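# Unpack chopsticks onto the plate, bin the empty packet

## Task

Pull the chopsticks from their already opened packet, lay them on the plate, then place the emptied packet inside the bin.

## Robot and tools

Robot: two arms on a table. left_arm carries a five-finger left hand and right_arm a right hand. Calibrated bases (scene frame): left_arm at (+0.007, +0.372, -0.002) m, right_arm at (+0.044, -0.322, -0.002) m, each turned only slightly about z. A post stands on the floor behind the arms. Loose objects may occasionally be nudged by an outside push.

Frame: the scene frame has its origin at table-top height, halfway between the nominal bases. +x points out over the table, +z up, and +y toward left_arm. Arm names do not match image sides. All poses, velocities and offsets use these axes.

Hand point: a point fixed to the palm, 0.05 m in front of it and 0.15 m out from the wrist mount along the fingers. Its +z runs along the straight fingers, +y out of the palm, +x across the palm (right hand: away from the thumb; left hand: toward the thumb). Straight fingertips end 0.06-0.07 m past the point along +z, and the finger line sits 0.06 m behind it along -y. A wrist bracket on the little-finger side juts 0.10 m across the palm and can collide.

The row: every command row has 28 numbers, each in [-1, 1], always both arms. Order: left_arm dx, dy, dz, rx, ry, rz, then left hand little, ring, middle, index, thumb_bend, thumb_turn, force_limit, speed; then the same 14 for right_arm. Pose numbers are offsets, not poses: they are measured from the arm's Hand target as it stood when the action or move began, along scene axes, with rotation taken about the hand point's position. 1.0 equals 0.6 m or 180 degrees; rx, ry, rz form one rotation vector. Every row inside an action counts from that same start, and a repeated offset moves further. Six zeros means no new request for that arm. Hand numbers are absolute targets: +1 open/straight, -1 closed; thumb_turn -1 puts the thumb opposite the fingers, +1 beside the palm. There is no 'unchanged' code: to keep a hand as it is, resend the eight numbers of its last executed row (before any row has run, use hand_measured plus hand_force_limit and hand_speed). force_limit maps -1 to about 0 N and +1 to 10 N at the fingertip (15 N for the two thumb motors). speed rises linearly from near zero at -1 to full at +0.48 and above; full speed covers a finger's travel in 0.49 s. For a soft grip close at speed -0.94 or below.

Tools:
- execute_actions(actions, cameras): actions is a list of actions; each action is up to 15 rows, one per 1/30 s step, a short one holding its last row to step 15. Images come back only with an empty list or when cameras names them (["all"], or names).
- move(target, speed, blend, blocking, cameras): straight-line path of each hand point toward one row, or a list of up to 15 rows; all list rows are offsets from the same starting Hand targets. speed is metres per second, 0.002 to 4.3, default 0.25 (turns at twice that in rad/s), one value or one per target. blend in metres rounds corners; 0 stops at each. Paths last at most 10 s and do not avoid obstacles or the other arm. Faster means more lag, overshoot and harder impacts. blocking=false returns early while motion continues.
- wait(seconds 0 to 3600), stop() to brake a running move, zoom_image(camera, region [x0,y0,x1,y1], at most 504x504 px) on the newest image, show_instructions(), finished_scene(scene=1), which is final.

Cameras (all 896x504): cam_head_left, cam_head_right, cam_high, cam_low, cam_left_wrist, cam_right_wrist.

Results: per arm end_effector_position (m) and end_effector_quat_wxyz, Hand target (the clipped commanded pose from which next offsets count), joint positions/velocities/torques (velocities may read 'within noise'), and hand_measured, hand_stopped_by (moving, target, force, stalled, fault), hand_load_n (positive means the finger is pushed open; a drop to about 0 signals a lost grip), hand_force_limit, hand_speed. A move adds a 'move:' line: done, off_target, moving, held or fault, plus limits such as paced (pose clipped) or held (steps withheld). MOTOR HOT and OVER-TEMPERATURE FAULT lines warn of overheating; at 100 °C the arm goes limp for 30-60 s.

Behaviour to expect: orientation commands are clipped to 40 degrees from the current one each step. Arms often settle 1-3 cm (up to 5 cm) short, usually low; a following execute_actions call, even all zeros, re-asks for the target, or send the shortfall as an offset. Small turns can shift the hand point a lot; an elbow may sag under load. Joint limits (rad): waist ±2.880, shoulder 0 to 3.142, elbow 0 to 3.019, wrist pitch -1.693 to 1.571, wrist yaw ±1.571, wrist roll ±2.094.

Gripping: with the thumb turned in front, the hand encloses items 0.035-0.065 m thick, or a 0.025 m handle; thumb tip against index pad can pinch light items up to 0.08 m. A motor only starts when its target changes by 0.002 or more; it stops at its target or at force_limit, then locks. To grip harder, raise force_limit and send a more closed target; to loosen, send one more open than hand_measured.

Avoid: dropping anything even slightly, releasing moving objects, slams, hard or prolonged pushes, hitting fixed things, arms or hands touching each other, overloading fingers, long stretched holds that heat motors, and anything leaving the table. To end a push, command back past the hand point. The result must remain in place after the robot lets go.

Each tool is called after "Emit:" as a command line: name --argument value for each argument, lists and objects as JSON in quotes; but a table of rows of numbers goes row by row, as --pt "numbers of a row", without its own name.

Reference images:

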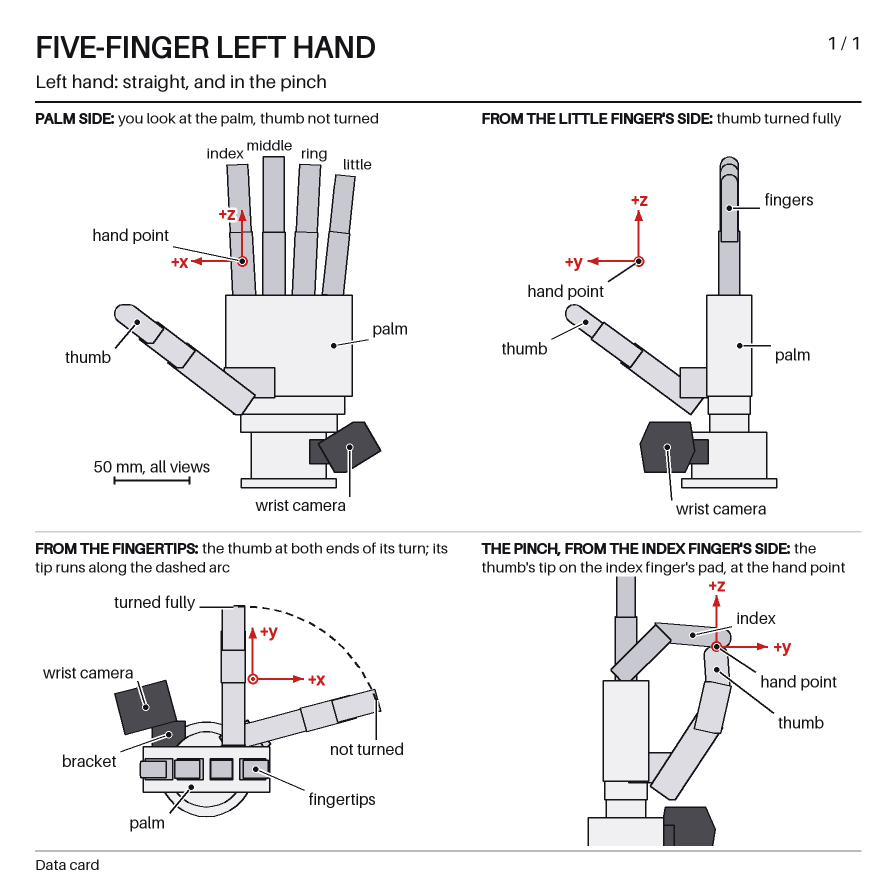

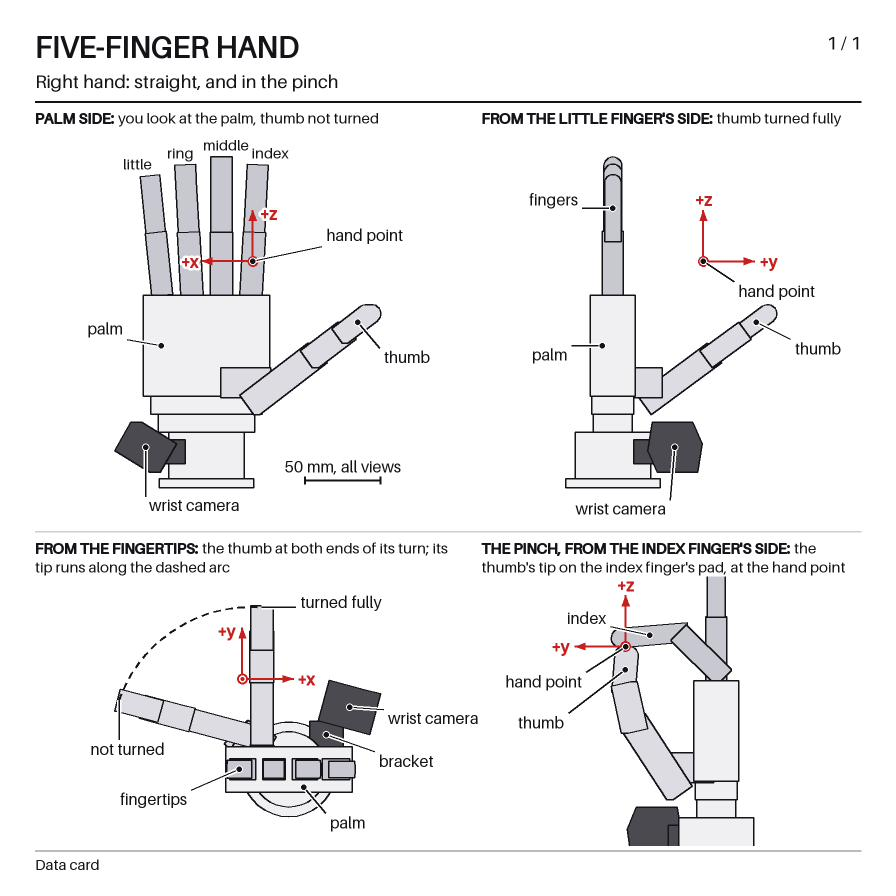

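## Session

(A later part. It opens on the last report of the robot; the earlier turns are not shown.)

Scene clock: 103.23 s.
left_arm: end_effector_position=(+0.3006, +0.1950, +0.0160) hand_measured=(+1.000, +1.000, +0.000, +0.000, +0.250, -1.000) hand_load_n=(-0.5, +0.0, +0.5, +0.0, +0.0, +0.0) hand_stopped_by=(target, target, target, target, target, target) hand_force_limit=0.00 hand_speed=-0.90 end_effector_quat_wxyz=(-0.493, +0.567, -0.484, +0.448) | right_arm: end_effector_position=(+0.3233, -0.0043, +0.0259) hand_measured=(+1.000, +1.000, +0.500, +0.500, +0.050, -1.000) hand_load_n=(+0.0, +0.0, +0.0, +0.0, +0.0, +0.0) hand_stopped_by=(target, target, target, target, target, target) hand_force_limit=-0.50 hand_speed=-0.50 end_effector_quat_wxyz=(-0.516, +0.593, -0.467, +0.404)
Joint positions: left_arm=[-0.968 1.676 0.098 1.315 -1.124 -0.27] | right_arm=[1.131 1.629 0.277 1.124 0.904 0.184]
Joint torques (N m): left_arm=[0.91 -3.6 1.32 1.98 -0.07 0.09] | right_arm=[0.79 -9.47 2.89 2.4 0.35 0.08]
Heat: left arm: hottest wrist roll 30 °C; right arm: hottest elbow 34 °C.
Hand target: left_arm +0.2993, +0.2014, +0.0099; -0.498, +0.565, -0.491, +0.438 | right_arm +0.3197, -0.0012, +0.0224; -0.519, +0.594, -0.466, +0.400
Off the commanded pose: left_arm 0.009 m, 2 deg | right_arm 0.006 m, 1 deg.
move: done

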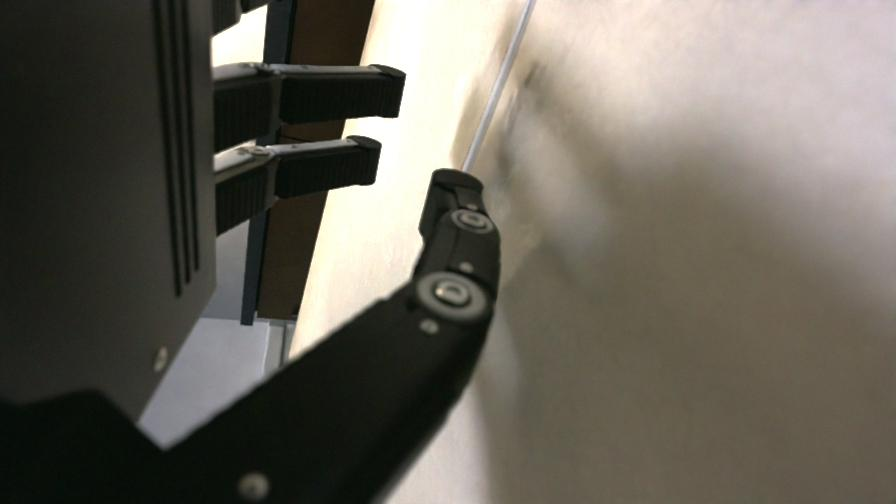

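Continue lowering.

Emit:
move --pt "0 0 0 0 0 0 1 1 0.0 0.0 0.25 -1 0.0 -0.9 0 0 -0.01 0 0 0 1 1 0.5 0.5 0.05 -1 -0.5 -0.5" --pt "0 0 0 0 0 0 1 1 0.0 0.0 0.25 -1 0.0 -0.9 0 0 -0.018 0 0 0 1 1 0.5 0.5 0.05 -1 -0.5 -0.5" --speed 0.04 --cameras '["cam_right_wrist","cam_high"]'

Scene clock: 104.63 s.
left_arm: end_effector_position=(+0.3006, +0.1950, +0.0160) hand_measured=(+1.000, +1.000, +0.000, +0.000, +0.250, -1.000) hand_load_n=(+0.0, +0.0, +0.5, +0.0, +0.0, +0.0) hand_stopped_by=(target, target, target, target, target, target) hand_force_limit=0.00 hand_speed=-0.90 end_effector_quat_wxyz=(-0.493, +0.567, -0.484, +0.448) | right_arm: end_effector_position=(+0.3230, -0.0049, +0.0145) hand_measured=(+1.000, +1.000, +0.500, +0.500, +0.050, -1.000) hand_load_n=(+0.0, +0.0, +0.0, +0.0, +0.0, +0.0) hand_stopped_by=(target, target, target, target, target, target) hand_force_limit=-0.50 hand_speed=-0.50 end_effector_quat_wxyz=(-0.515, +0.594, -0.467, +0.404)
Joint positions: left_arm=[-0.968 1.676 0.098 1.315 -1.124 -0.27] | right_arm=[1.131 1.691 0.277 1.182 0.904 0.184]
Joint torques (N m): left_arm=[0.85 -3.66 1.33 1.98 -0.07 0.09] | right_arm=[1.32 -8.94 2.67 2.47 0.27 0.07]
Heat: left arm: hottest wrist roll 30 °C; right arm: hottest elbow 34 °C.
Hand target: left_arm +0.2993, +0.2014, +0.0099; -0.498, +0.565, -0.491, +0.438 | right_arm +0.3197, -0.0013, +0.0115; -0.519, +0.594, -0.466, +0.400
Off the commanded pose: left_arm 0.009 m, 2 deg | right_arm 0.006 m, 1 deg.
move: done
Images, in order (width x height): cam_high 896x504, cam_right_wrist 896x504.

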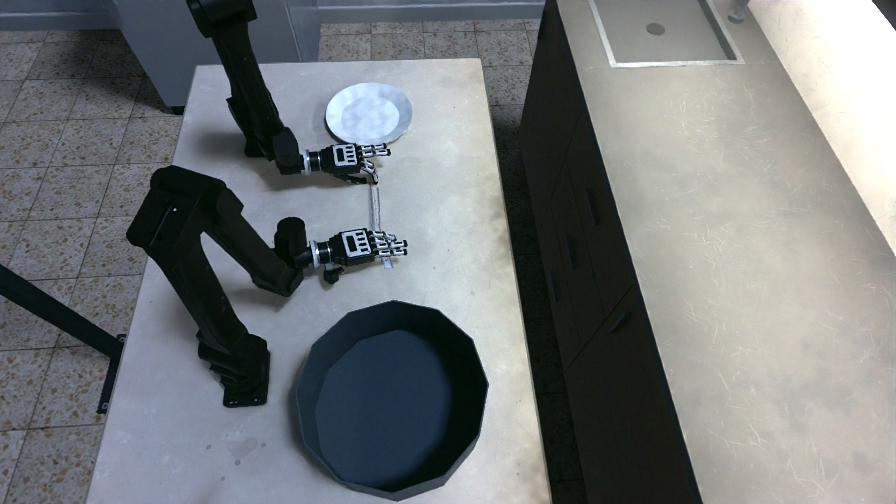

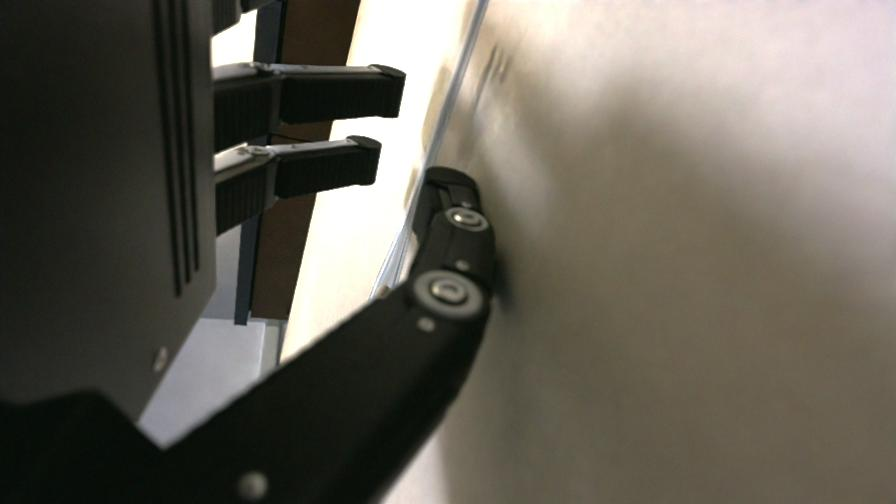

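Emit:
move --target '[0,0,0,0,0,0,1,1,0.0,0.0,0.25,-1,0.0,-0.9,0.02,0,0,0,0,0,1,1,0.5,0.5,0.05,-1,-0.5,-0.5]' --speed 0.05 --cameras '["cam_right_wrist","cam_high"]'

Emit:
zoom_image --camera "cam_high" --region '[350, 210, 420, 280]'

Emit:
zoom_image --camera "cam_right_wrist" --region '[340, 60, 580, 320]'

Scene clock: 105.63 s.
left_arm: end_effector_position=(+0.3006, +0.1950, +0.0160) hand_measured=(+1.000, +1.000, +0.000, +0.000, +0.250, -1.000) hand_load_n=(+0.0, +0.0, +0.5, +0.0, +0.0, +0.0) hand_stopped_by=(target, target, target, target, target, target) hand_force_limit=0.00 hand_speed=-0.90 end_effector_quat_wxyz=(-0.493, +0.567, -0.484, +0.448) | right_arm: end_effector_position=(+0.3251, -0.0029, +0.0138) hand_measured=(+1.000, +1.000, +0.500, +0.500, +0.050, -1.000) hand_load_n=(+0.0, +0.0, +0.0, +0.0, -0.5, +0.0) hand_stopped_by=(target, target, target, target, target, target) hand_force_limit=-0.50 hand_speed=-0.50 end_effector_quat_wxyz=(-0.520, +0.597, -0.465, +0.397)
Joint positions: left_arm=[-0.968 1.676 0.098 1.315 -1.124 -0.27] | right_arm=[1.116 1.697 0.277 1.194 0.87 0.184]
Joint torques (N m): left_arm=[0.85 -3.6 1.32 1.94 -0.07 0.09] | right_arm=[-0.67 -9.58 3.41 2.48 0.09 -0.09]
Heat: left arm: hottest wrist roll 30 °C; right arm: hottest elbow 34 °C.
Hand target: left_arm +0.2993, +0.2014, +0.0099; -0.498, +0.565, -0.491, +0.438 | right_arm +0.3318, -0.0013, +0.0116; -0.519, +0.594, -0.466, +0.400
Off the commanded pose: left_arm 0.009 m, 2 deg | right_arm 0.007 m, 1 deg.
move: done
Images, in order (width x height): cam_high 896x504, cam_right_wrist 896x504.

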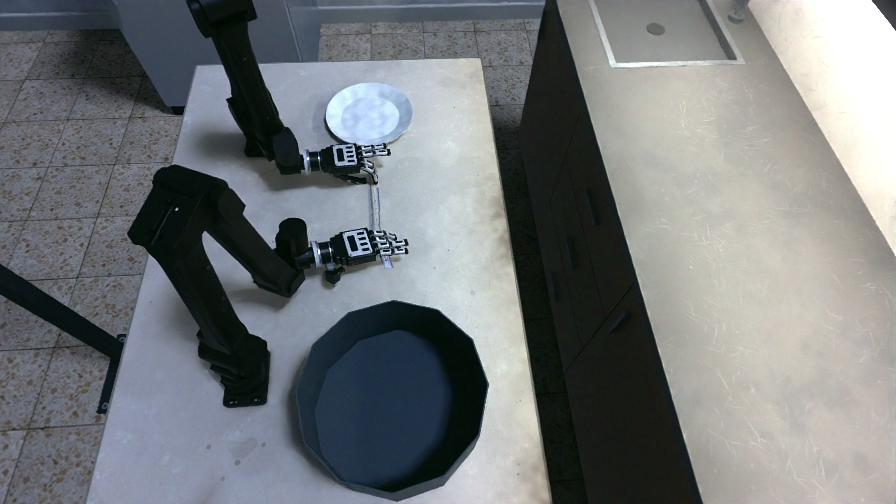

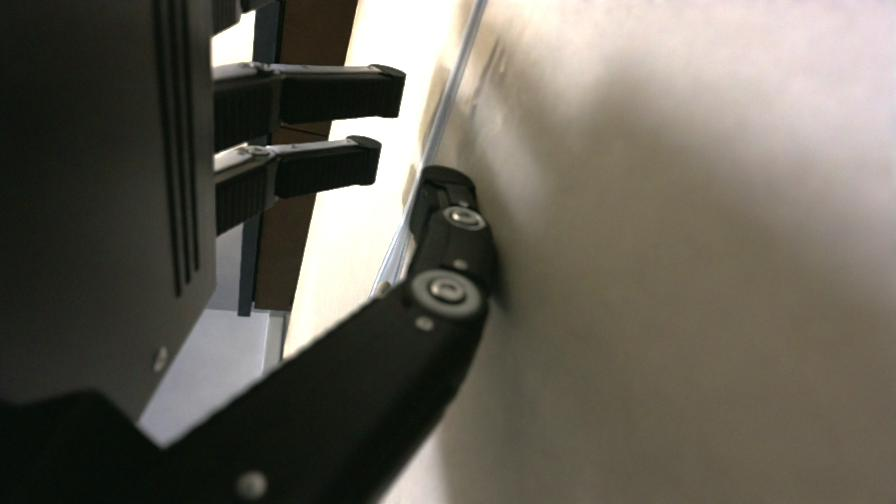

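Scaled by 7.200 from the camera's image (finer frame: 1280x720).

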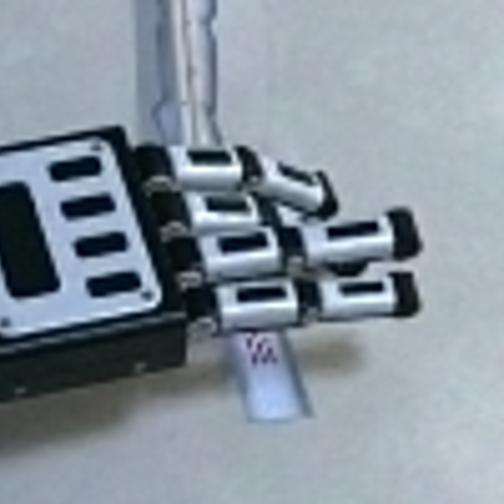

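Scaled by 1.938 from the camera's image (finer frame: 1280x720).

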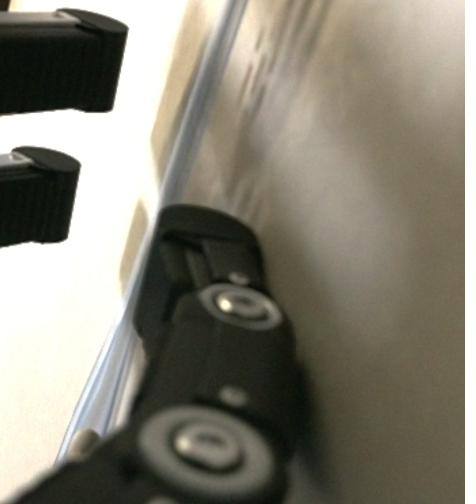

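Emit:
move --target '[0,0,0,0,0,0,1,1,0.0,0.0,0.25,-1,0.0,-0.9,0,0,0,0,0,0,1,1,0.1,0.1,0.05,-1,-0.5,-0.8]' --speed 0.05 --cameras '["cam_right_wrist","cam_high"]'

Emit:
zoom_image --camera "cam_right_wrist" --region '[340, 60, 580, 320]'

Emit:
zoom_image --camera "cam_high" --region '[350, 210, 420, 280]'

Scene clock: 106.87 s.
left_arm: end_effector_position=(+0.3005, +0.1953, +0.0152) hand_measured=(+1.000, +1.000, +0.000, +0.000, +0.250, -1.000) hand_load_n=(+0.0, +0.0, +0.0, +0.0, +0.0, +0.0) hand_stopped_by=(target, target, target, target, target, target) hand_force_limit=0.00 hand_speed=-0.90 end_effector_quat_wxyz=(-0.493, +0.567, -0.485, +0.447) | right_arm: end_effector_position=(+0.3299, +0.0006, +0.0190) hand_measured=(+1.000, +1.000, +0.170, +0.100, +0.050, -1.000) hand_load_n=(-0.5, +0.0, +1.0, +0.0, +0.0, +0.0) hand_stopped_by=(target, target, force, target, target, target) hand_force_limit=-0.50 hand_speed=-0.80 end_effector_quat_wxyz=(-0.527, +0.588, -0.468, +0.397)
Joint positions: left_arm=[-0.968 1.679 0.098 1.315 -1.124 -0.27] | right_arm=[1.109 1.697 0.287 1.206 0.87 0.184]
Joint torques (N m): left_arm=[0.85 -3.84 1.31 1.98 -0.06 0.09] | right_arm=[-0.03 -8 2.62 2.11 0.1 -0.06]
Heat: left arm: hottest wrist roll 30 °C; right arm: hottest elbow 34 °C.
Hand target: left_arm +0.2994, +0.2014, +0.0100; -0.498, +0.565, -0.491, +0.438 | right_arm +0.3318, -0.0012, +0.0116; -0.519, +0.594, -0.466, +0.400
Off the commanded pose: left_arm 0.008 m, 1 deg | right_arm 0.008 m, 1 deg.
move: done
Images, in order (width x height): cam_high 896x504, cam_right_wrist 896x504.

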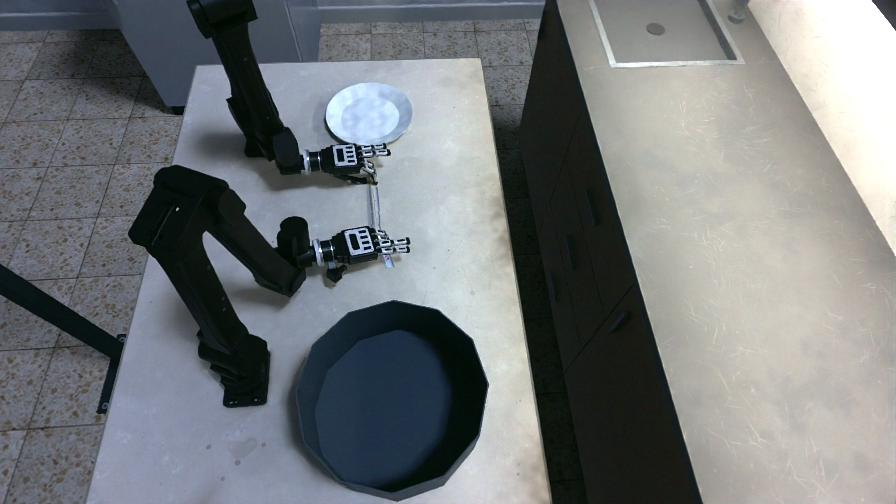

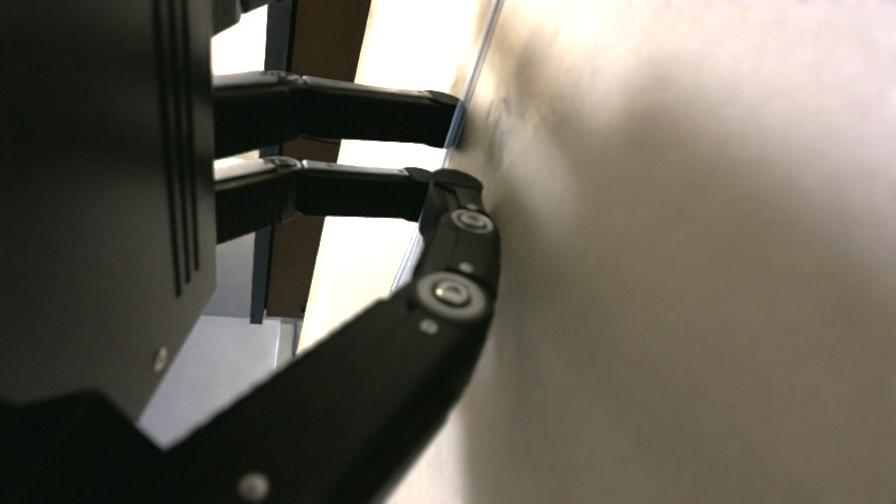

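Scaled by 1.938 from the camera's image (finer frame: 1280x720).

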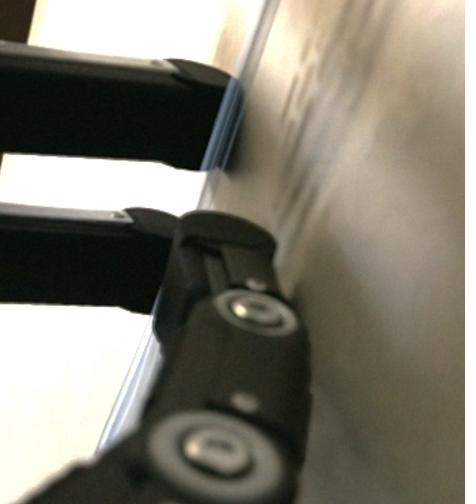

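Scaled by 7.200 from the camera's image (finer frame: 1280x720).

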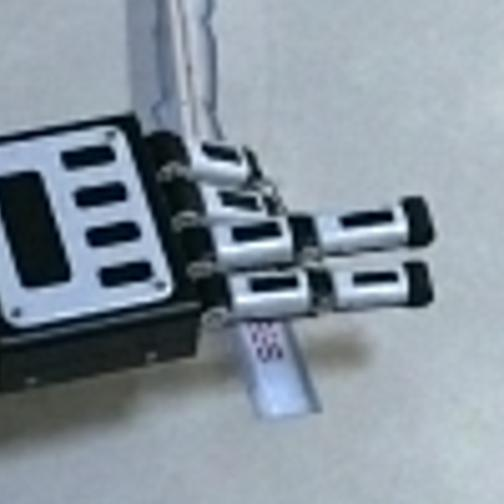

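Emit:
move --target '[0,0,0,0,0,0,1,1,0.0,0.0,0.25,-1,0.0,-0.9,0,0,0.008,0,0,0,1,1,0.0,0.0,0.05,-1,-0.4,-0.85]' --speed 0.05 --cameras '["cam_right_wrist","cam_high"]'

Emit:
zoom_image --camera "cam_right_wrist" --region '[340, 60, 580, 320]'

Emit:
zoom_image --camera "cam_high" --region '[350, 210, 420, 280]'

Scene clock: 107.83 s.
left_arm: end_effector_position=(+0.3005, +0.1953, +0.0151) hand_measured=(+1.000, +1.000, +0.000, +0.000, +0.250, -1.000) hand_load_n=(+0.0, +0.0, +0.0, +0.0, +0.0, +0.0) hand_stopped_by=(target, target, target, target, target, target) hand_force_limit=0.00 hand_speed=-0.90 end_effector_quat_wxyz=(-0.493, +0.567, -0.485, +0.447) | right_arm: end_effector_position=(+0.3301, +0.0007, +0.0196) hand_measured=(+1.000, +1.000, +0.158, +0.000, +0.050, -1.000) hand_load_n=(-0.5, +0.0, +0.5, +0.5, +0.0, +0.0) hand_stopped_by=(target, target, force, target, target, target) hand_force_limit=-0.40 hand_speed=-0.85 end_effector_quat_wxyz=(-0.527, +0.588, -0.469, +0.397)
Joint positions: left_arm=[-0.968 1.679 0.098 1.315 -1.124 -0.27] | right_arm=[1.108 1.696 0.287 1.206 0.87 0.184]
Joint torques (N m): left_arm=[0.85 -3.78 1.29 1.99 -0.07 0.09] | right_arm=[0.67 -11.4 2.76 1.11 0.1 -0.13]
Heat: left arm: hottest wrist roll 30 °C; right arm: hottest elbow 34 °C.
Hand target: left_arm +0.2994, +0.2014, +0.0100; -0.498, +0.565, -0.491, +0.438 | right_arm +0.3318, -0.0014, +0.0163; -0.519, +0.594, -0.466, +0.400
Off the commanded pose: left_arm 0.008 m, 1 deg | right_arm 0.004 m, 1 deg.
move: done
Images, in order (width x height): cam_high 896x504, cam_right_wrist 896x504.

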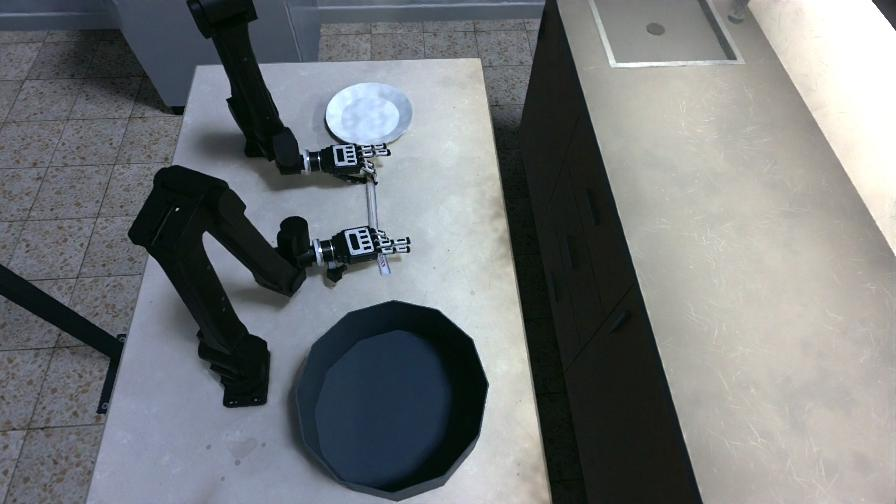

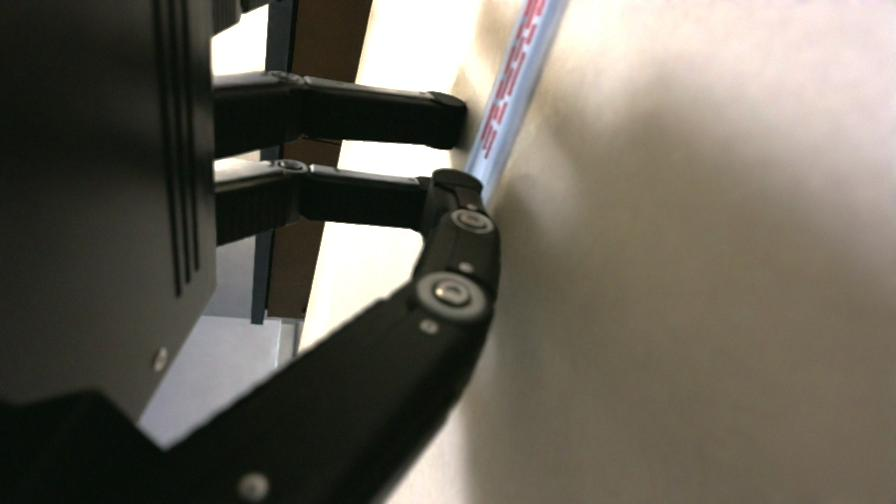

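Scaled by 1.938 from the camera's image (finer frame: 1280x720).

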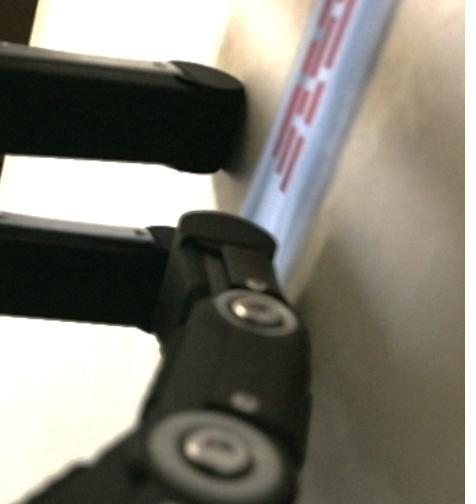

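Scaled by 7.200 from the camera's image (finer frame: 1280x720).

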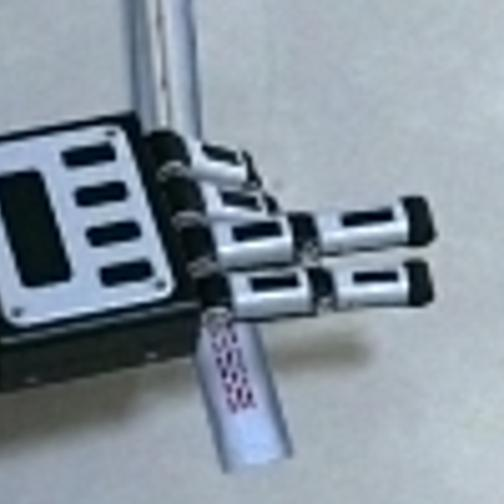

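Emit:
execute_actions --actions '[]' --cameras '["cam_high","cam_left_wrist","cam_right_wrist"]'

Emit:
zoom_image --camera "cam_high" --region '[340, 160, 420, 280]'

Scene clock: 108.03 s.
left_arm: end_effector_position=(+0.3005, +0.1953, +0.0151) hand_measured=(+1.000, +1.000, +0.000, +0.000, +0.250, -1.000) hand_load_n=(+0.0, +0.0, +0.0, +0.0, +0.0, +0.0) hand_stopped_by=(target, target, target, target, target, target) hand_force_limit=0.00 hand_speed=-0.90 end_effector_quat_wxyz=(-0.493, +0.567, -0.485, +0.447) | right_arm: end_effector_position=(+0.3301, +0.0007, +0.0196) hand_measured=(+1.000, +1.000, +0.158, +0.000, +0.050, -1.000) hand_load_n=(+0.0, +0.0, +0.5, +0.5, +0.5, +0.0) hand_stopped_by=(target, target, force, target, target, target) hand_force_limit=-0.40 hand_speed=-0.85 end_effector_quat_wxyz=(-0.527, +0.588, -0.469, +0.397)
Joint positions: left_arm=[-0.968 1.679 0.098 1.315 -1.124 -0.27] | right_arm=[1.108 1.696 0.287 1.206 0.87 0.184]
Joint velocities: within noise
Joint torques (N m): left_arm=[0.79 -3.84 1.29 1.99 -0.07 0.1] | right_arm=[0.21 -10.93 2.56 1.14 0.07 -0.08]
Heat: left arm: hottest wrist roll 30 °C; right arm: hottest elbow 34 °C.
Hand target: left_arm +0.2994, +0.2014, +0.0100; -0.498, +0.565, -0.491, +0.438 | right_arm +0.3318, -0.0014, +0.0163; -0.519, +0.594, -0.466, +0.400
Off the commanded pose: left_arm 0.008 m, 1 deg | right_arm 0.004 m, 1 deg.
Images, in order (width x height): cam_high 896x504, cam_left_wrist 896x504, cam_right_wrist 896x504.

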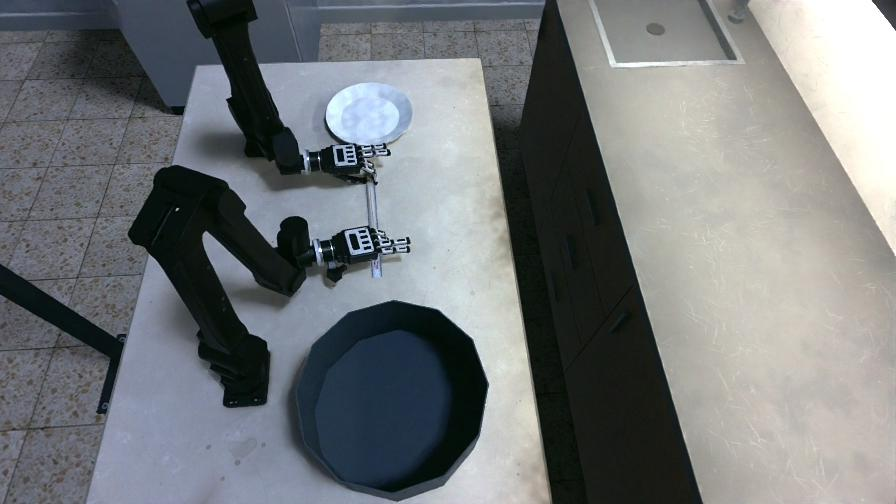

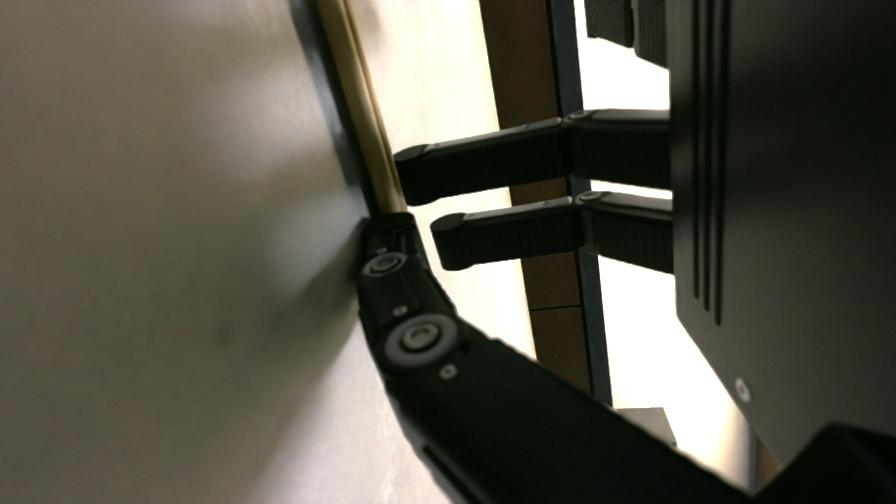

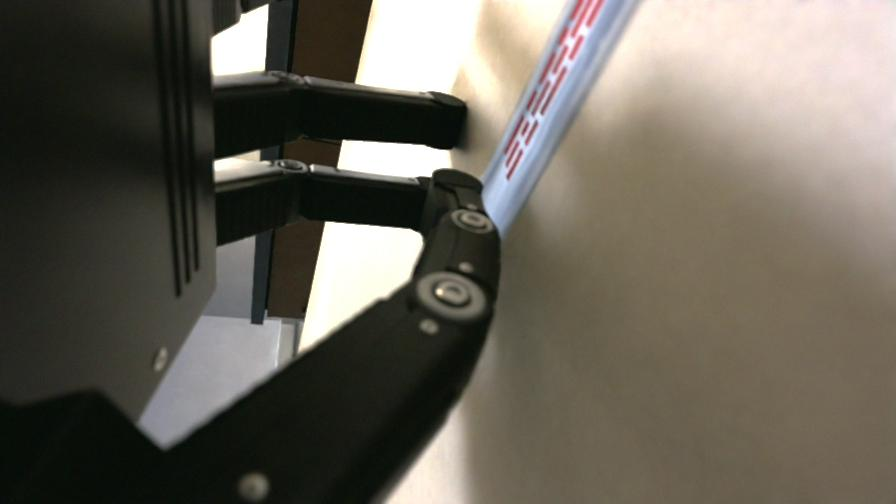

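Scaled by 4.200 from the camera's image (finer frame: 1280x720).

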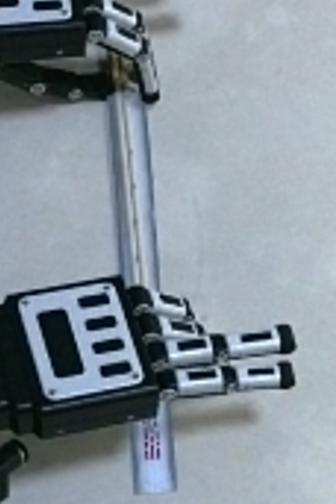

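Emit:
wait --seconds 0.5 --cameras '["cam_high","cam_left_wrist","cam_head_left"]'

Emit:
zoom_image --camera "cam_high" --region '[340, 160, 420, 280]'

Emit:
zoom_image --camera "cam_head_left" --region '[290, 230, 490, 310]'

Scene clock: 108.73 s.
left_arm: end_effector_position=(+0.3005, +0.1953, +0.0151) hand_measured=(+1.000, +1.000, +0.000, +0.000, +0.250, -1.000) hand_load_n=(+0.0, +0.0, +0.0, +0.0, +0.0, +0.0) hand_stopped_by=(target, target, target, target, target, target) hand_force_limit=0.00 hand_speed=-0.90 end_effector_quat_wxyz=(-0.493, +0.567, -0.485, +0.447) | right_arm: end_effector_position=(+0.3301, +0.0007, +0.0196) hand_measured=(+1.000, +1.000, +0.158, +0.000, +0.050, -1.000) hand_load_n=(+0.0, +0.0, +0.5, +0.5, +0.0, +0.0) hand_stopped_by=(target, target, force, target, target, target) hand_force_limit=-0.40 hand_speed=-0.85 end_effector_quat_wxyz=(-0.527, +0.588, -0.469, +0.397)
Joint positions: left_arm=[-0.968 1.679 0.098 1.315 -1.124 -0.27] | right_arm=[1.108 1.696 0.287 1.206 0.87 0.184]
Joint torques (N m): left_arm=[0.79 -3.9 1.29 1.99 -0.07 0.1] | right_arm=[0.56 -11.52 2.73 1.13 0.04 -0.05]
Heat: left arm: hottest wrist roll 30 °C; right arm: hottest elbow 34 °C.
Hand target: left_arm +0.2994, +0.2014, +0.0100; -0.498, +0.565, -0.491, +0.438 | right_arm +0.3318, -0.0014, +0.0163; -0.519, +0.594, -0.466, +0.400
Off the commanded pose: left_arm 0.008 m, 1 deg | right_arm 0.004 m, 1 deg.
wait: 0.50 s; at rest from the start
Images, in order (width x height): cam_head_left 896x504, cam_high 896x504, cam_left_wrist 896x504.

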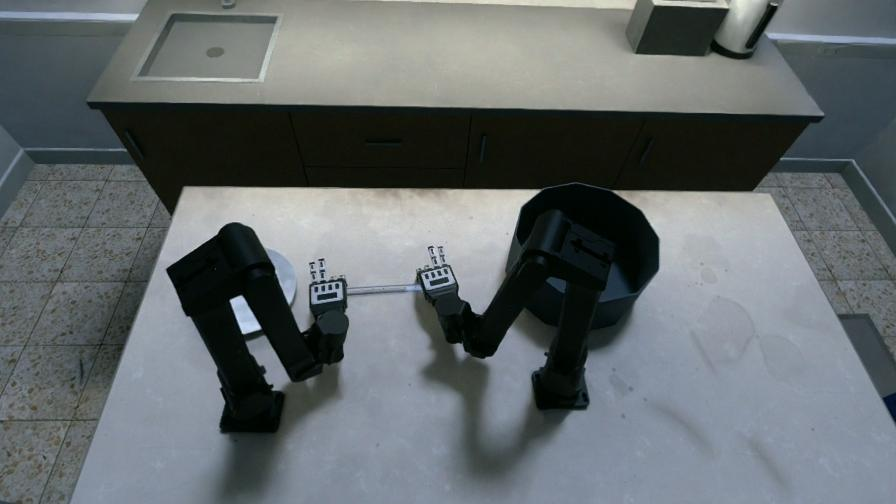

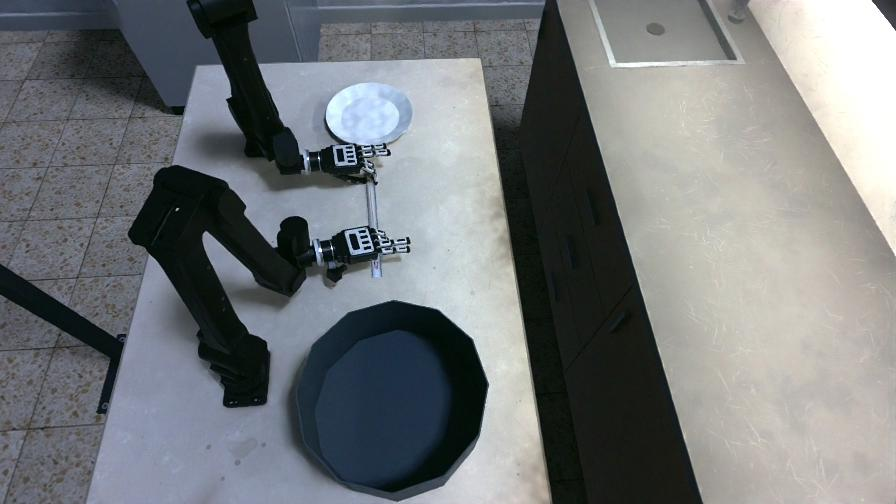

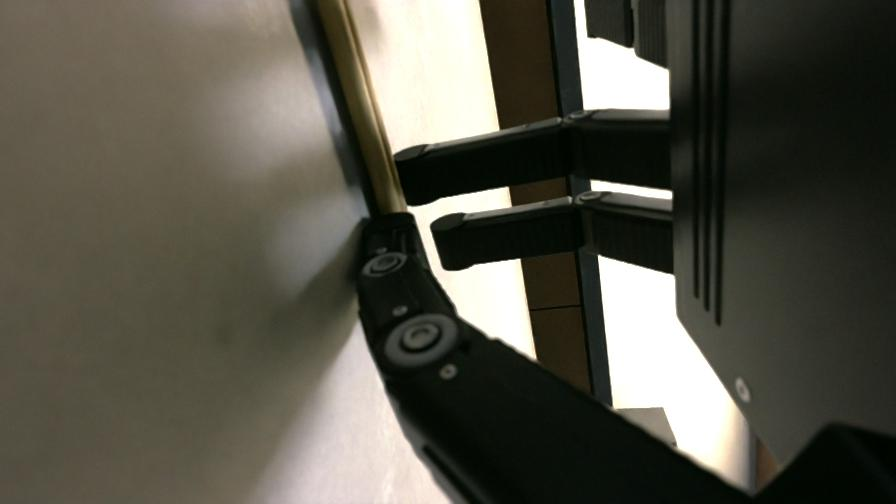

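Scaled by 4.200 from the camera's image (finer frame: 1280x720).

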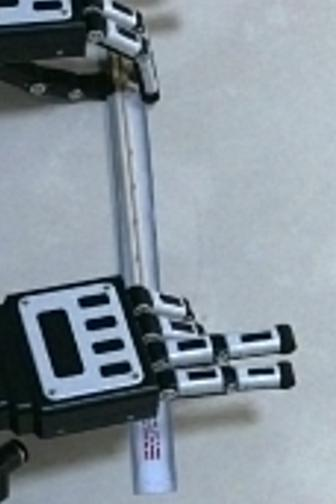

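Scaled by 2.520 from the camera's image (finer frame: 1280x720).

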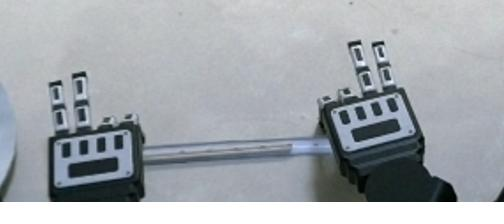

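Emit:
zoom_image --camera "cam_high" --region '[330, 130, 400, 200]'

Emit:
zoom_image --camera "cam_high" --region '[340, 210, 410, 280]'

Scaled by 7.200 from the camera's image (finer frame: 1280x720).

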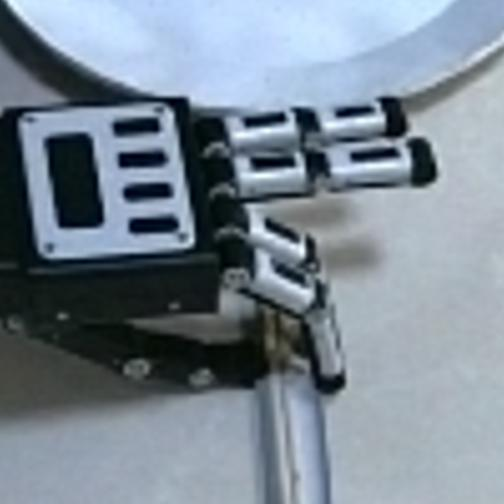

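Scaled by 7.200 from the camera's image (finer frame: 1280x720).

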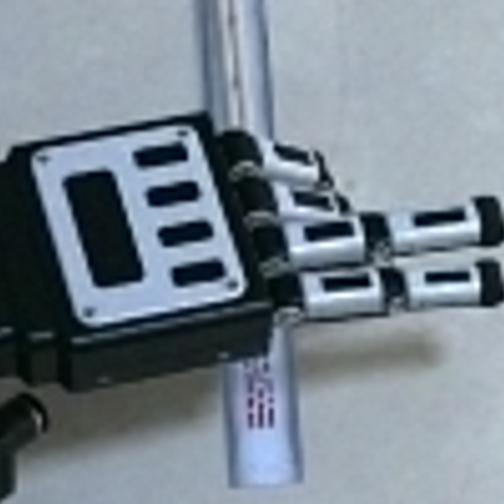

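Emit:
zoom_image --camera "cam_left_wrist" --region '[280, 0, 560, 280]'

Scaled by 1.800 from the camera's image (finer frame: 1280x720).

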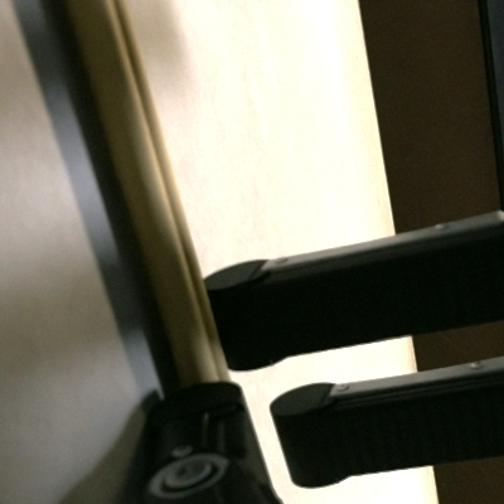

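Emit:
move --pt "0 0 0 0 0 0 1 1 0.0 0.0 0.25 -1 0.0 -0.9 0 0 0.05 0 0 0 1 1 0.5 0.5 0.15 -1 -0.5 -0.4" --pt "0 0 0 0 0 0 1 1 0.0 0.0 0.25 -1 0.0 -0.9 -0.042 0 0.05 0 0 0 1 1 0.5 0.5 0.15 -1 -0.5 -0.4" --pt "0 0 0 0 0 0 1 1 0.0 0.0 0.25 -1 0.0 -0.9 -0.042 0 0.012 0 0 0 1 1 0.5 0.5 0.15 -1 -0.5 -0.4" --speed 0.08 --cameras '["cam_right_wrist","cam_high","cam_left_wrist"]'

Emit:
zoom_image --camera "cam_high" --region '[340, 210, 410, 280]'

Emit:
zoom_image --camera "cam_right_wrist" --region '[340, 60, 600, 320]'

Scene clock: 113.73 s.
left_arm: end_effector_position=(+0.3005, +0.1953, +0.0151) hand_measured=(+1.000, +1.000, +0.000, +0.000, +0.250, -1.000) hand_load_n=(+0.0, +0.0, +0.0, +0.0, +0.0, +0.0) hand_stopped_by=(target, target, target, target, target, target) hand_force_limit=0.00 hand_speed=-0.90 end_effector_quat_wxyz=(-0.493, +0.567, -0.485, +0.447) | right_arm: end_effector_position=(+0.3112, -0.0002, +0.0290) hand_measured=(+1.000, +1.000, +0.500, +0.500, +0.150, -1.000) hand_load_n=(+0.0, +0.0, +0.0, +0.0, +0.0, +0.0) hand_stopped_by=(target, target, target, target, target, target) hand_force_limit=-0.50 hand_speed=-0.40 end_effector_quat_wxyz=(-0.518, +0.592, -0.467, +0.404)
Joint positions: left_arm=[-0.968 1.679 0.098 1.315 -1.124 -0.27] | right_arm=[1.178 1.61 0.274 1.098 0.949 0.2]
Joint torques (N m): left_arm=[0.85 -3.84 1.28 2 -0.06 0.1] | right_arm=[1.79 -8.7 2.21 2.37 0.3 0.08]
Heat: left arm: hottest wrist roll 30 °C; right arm: hottest elbow 33 °C.
Hand target: left_arm +0.2994, +0.2014, +0.0100; -0.498, +0.565, -0.491, +0.438 | right_arm +0.3066, -0.0012, +0.0235; -0.519, +0.594, -0.466, +0.400
Off the commanded pose: left_arm 0.008 m, 1 deg | right_arm 0.007 m, 0 deg.
move: done
Images, in order (width x height): cam_high 896x504, cam_left_wrist 896x504, cam_right_wrist 896x504.

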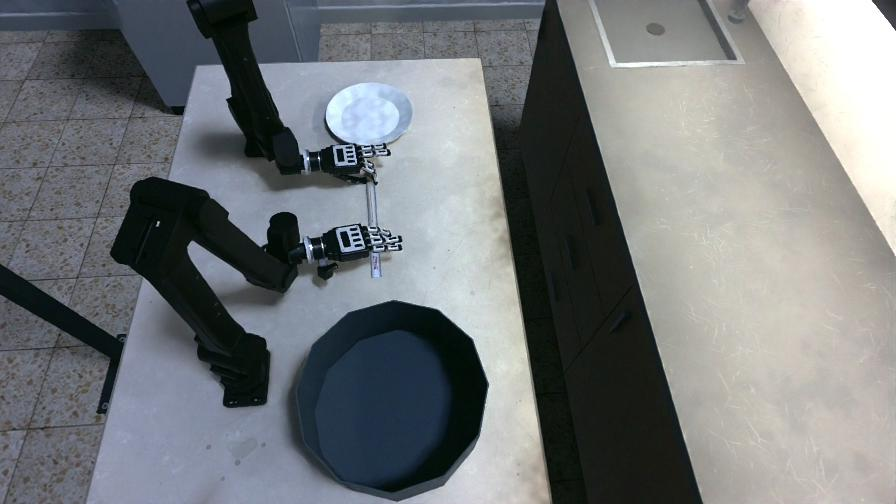

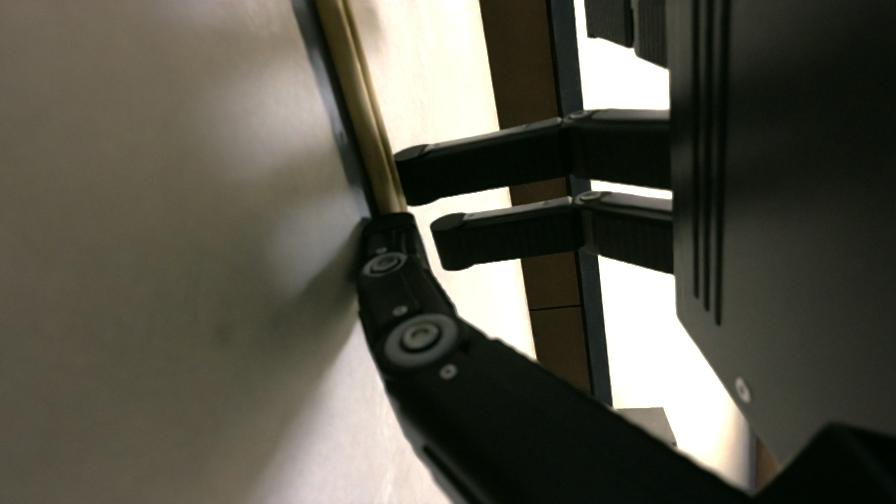

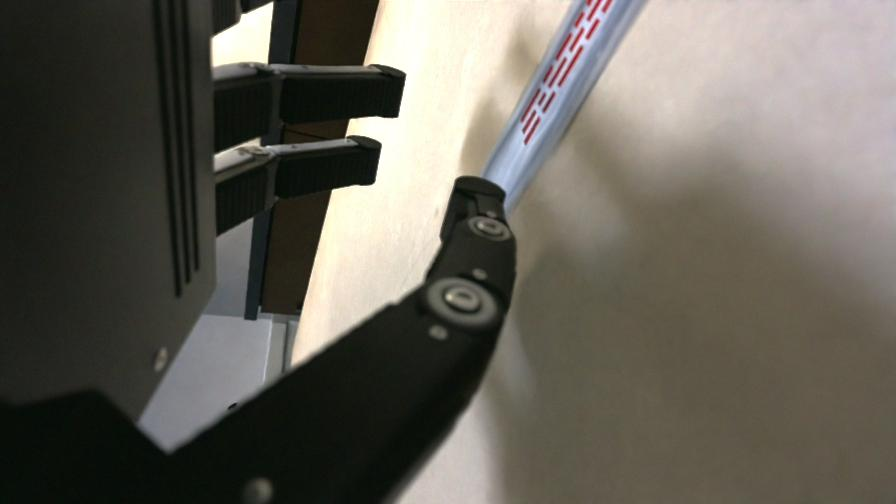

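Scaled by 7.200 from the camera's image (finer frame: 1280x720).

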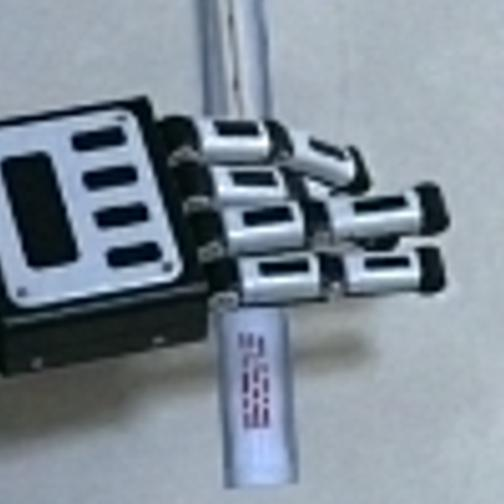

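Scaled by 1.938 from the camera's image (finer frame: 1280x720).

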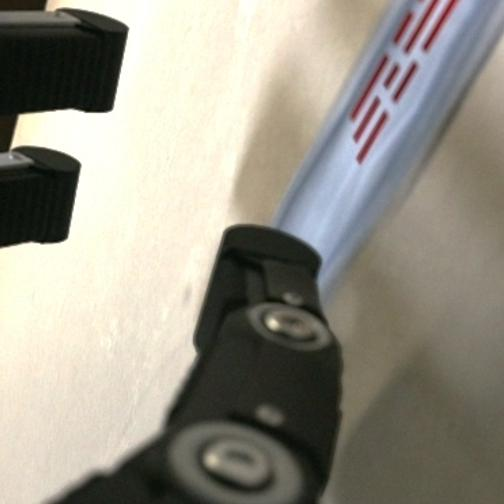

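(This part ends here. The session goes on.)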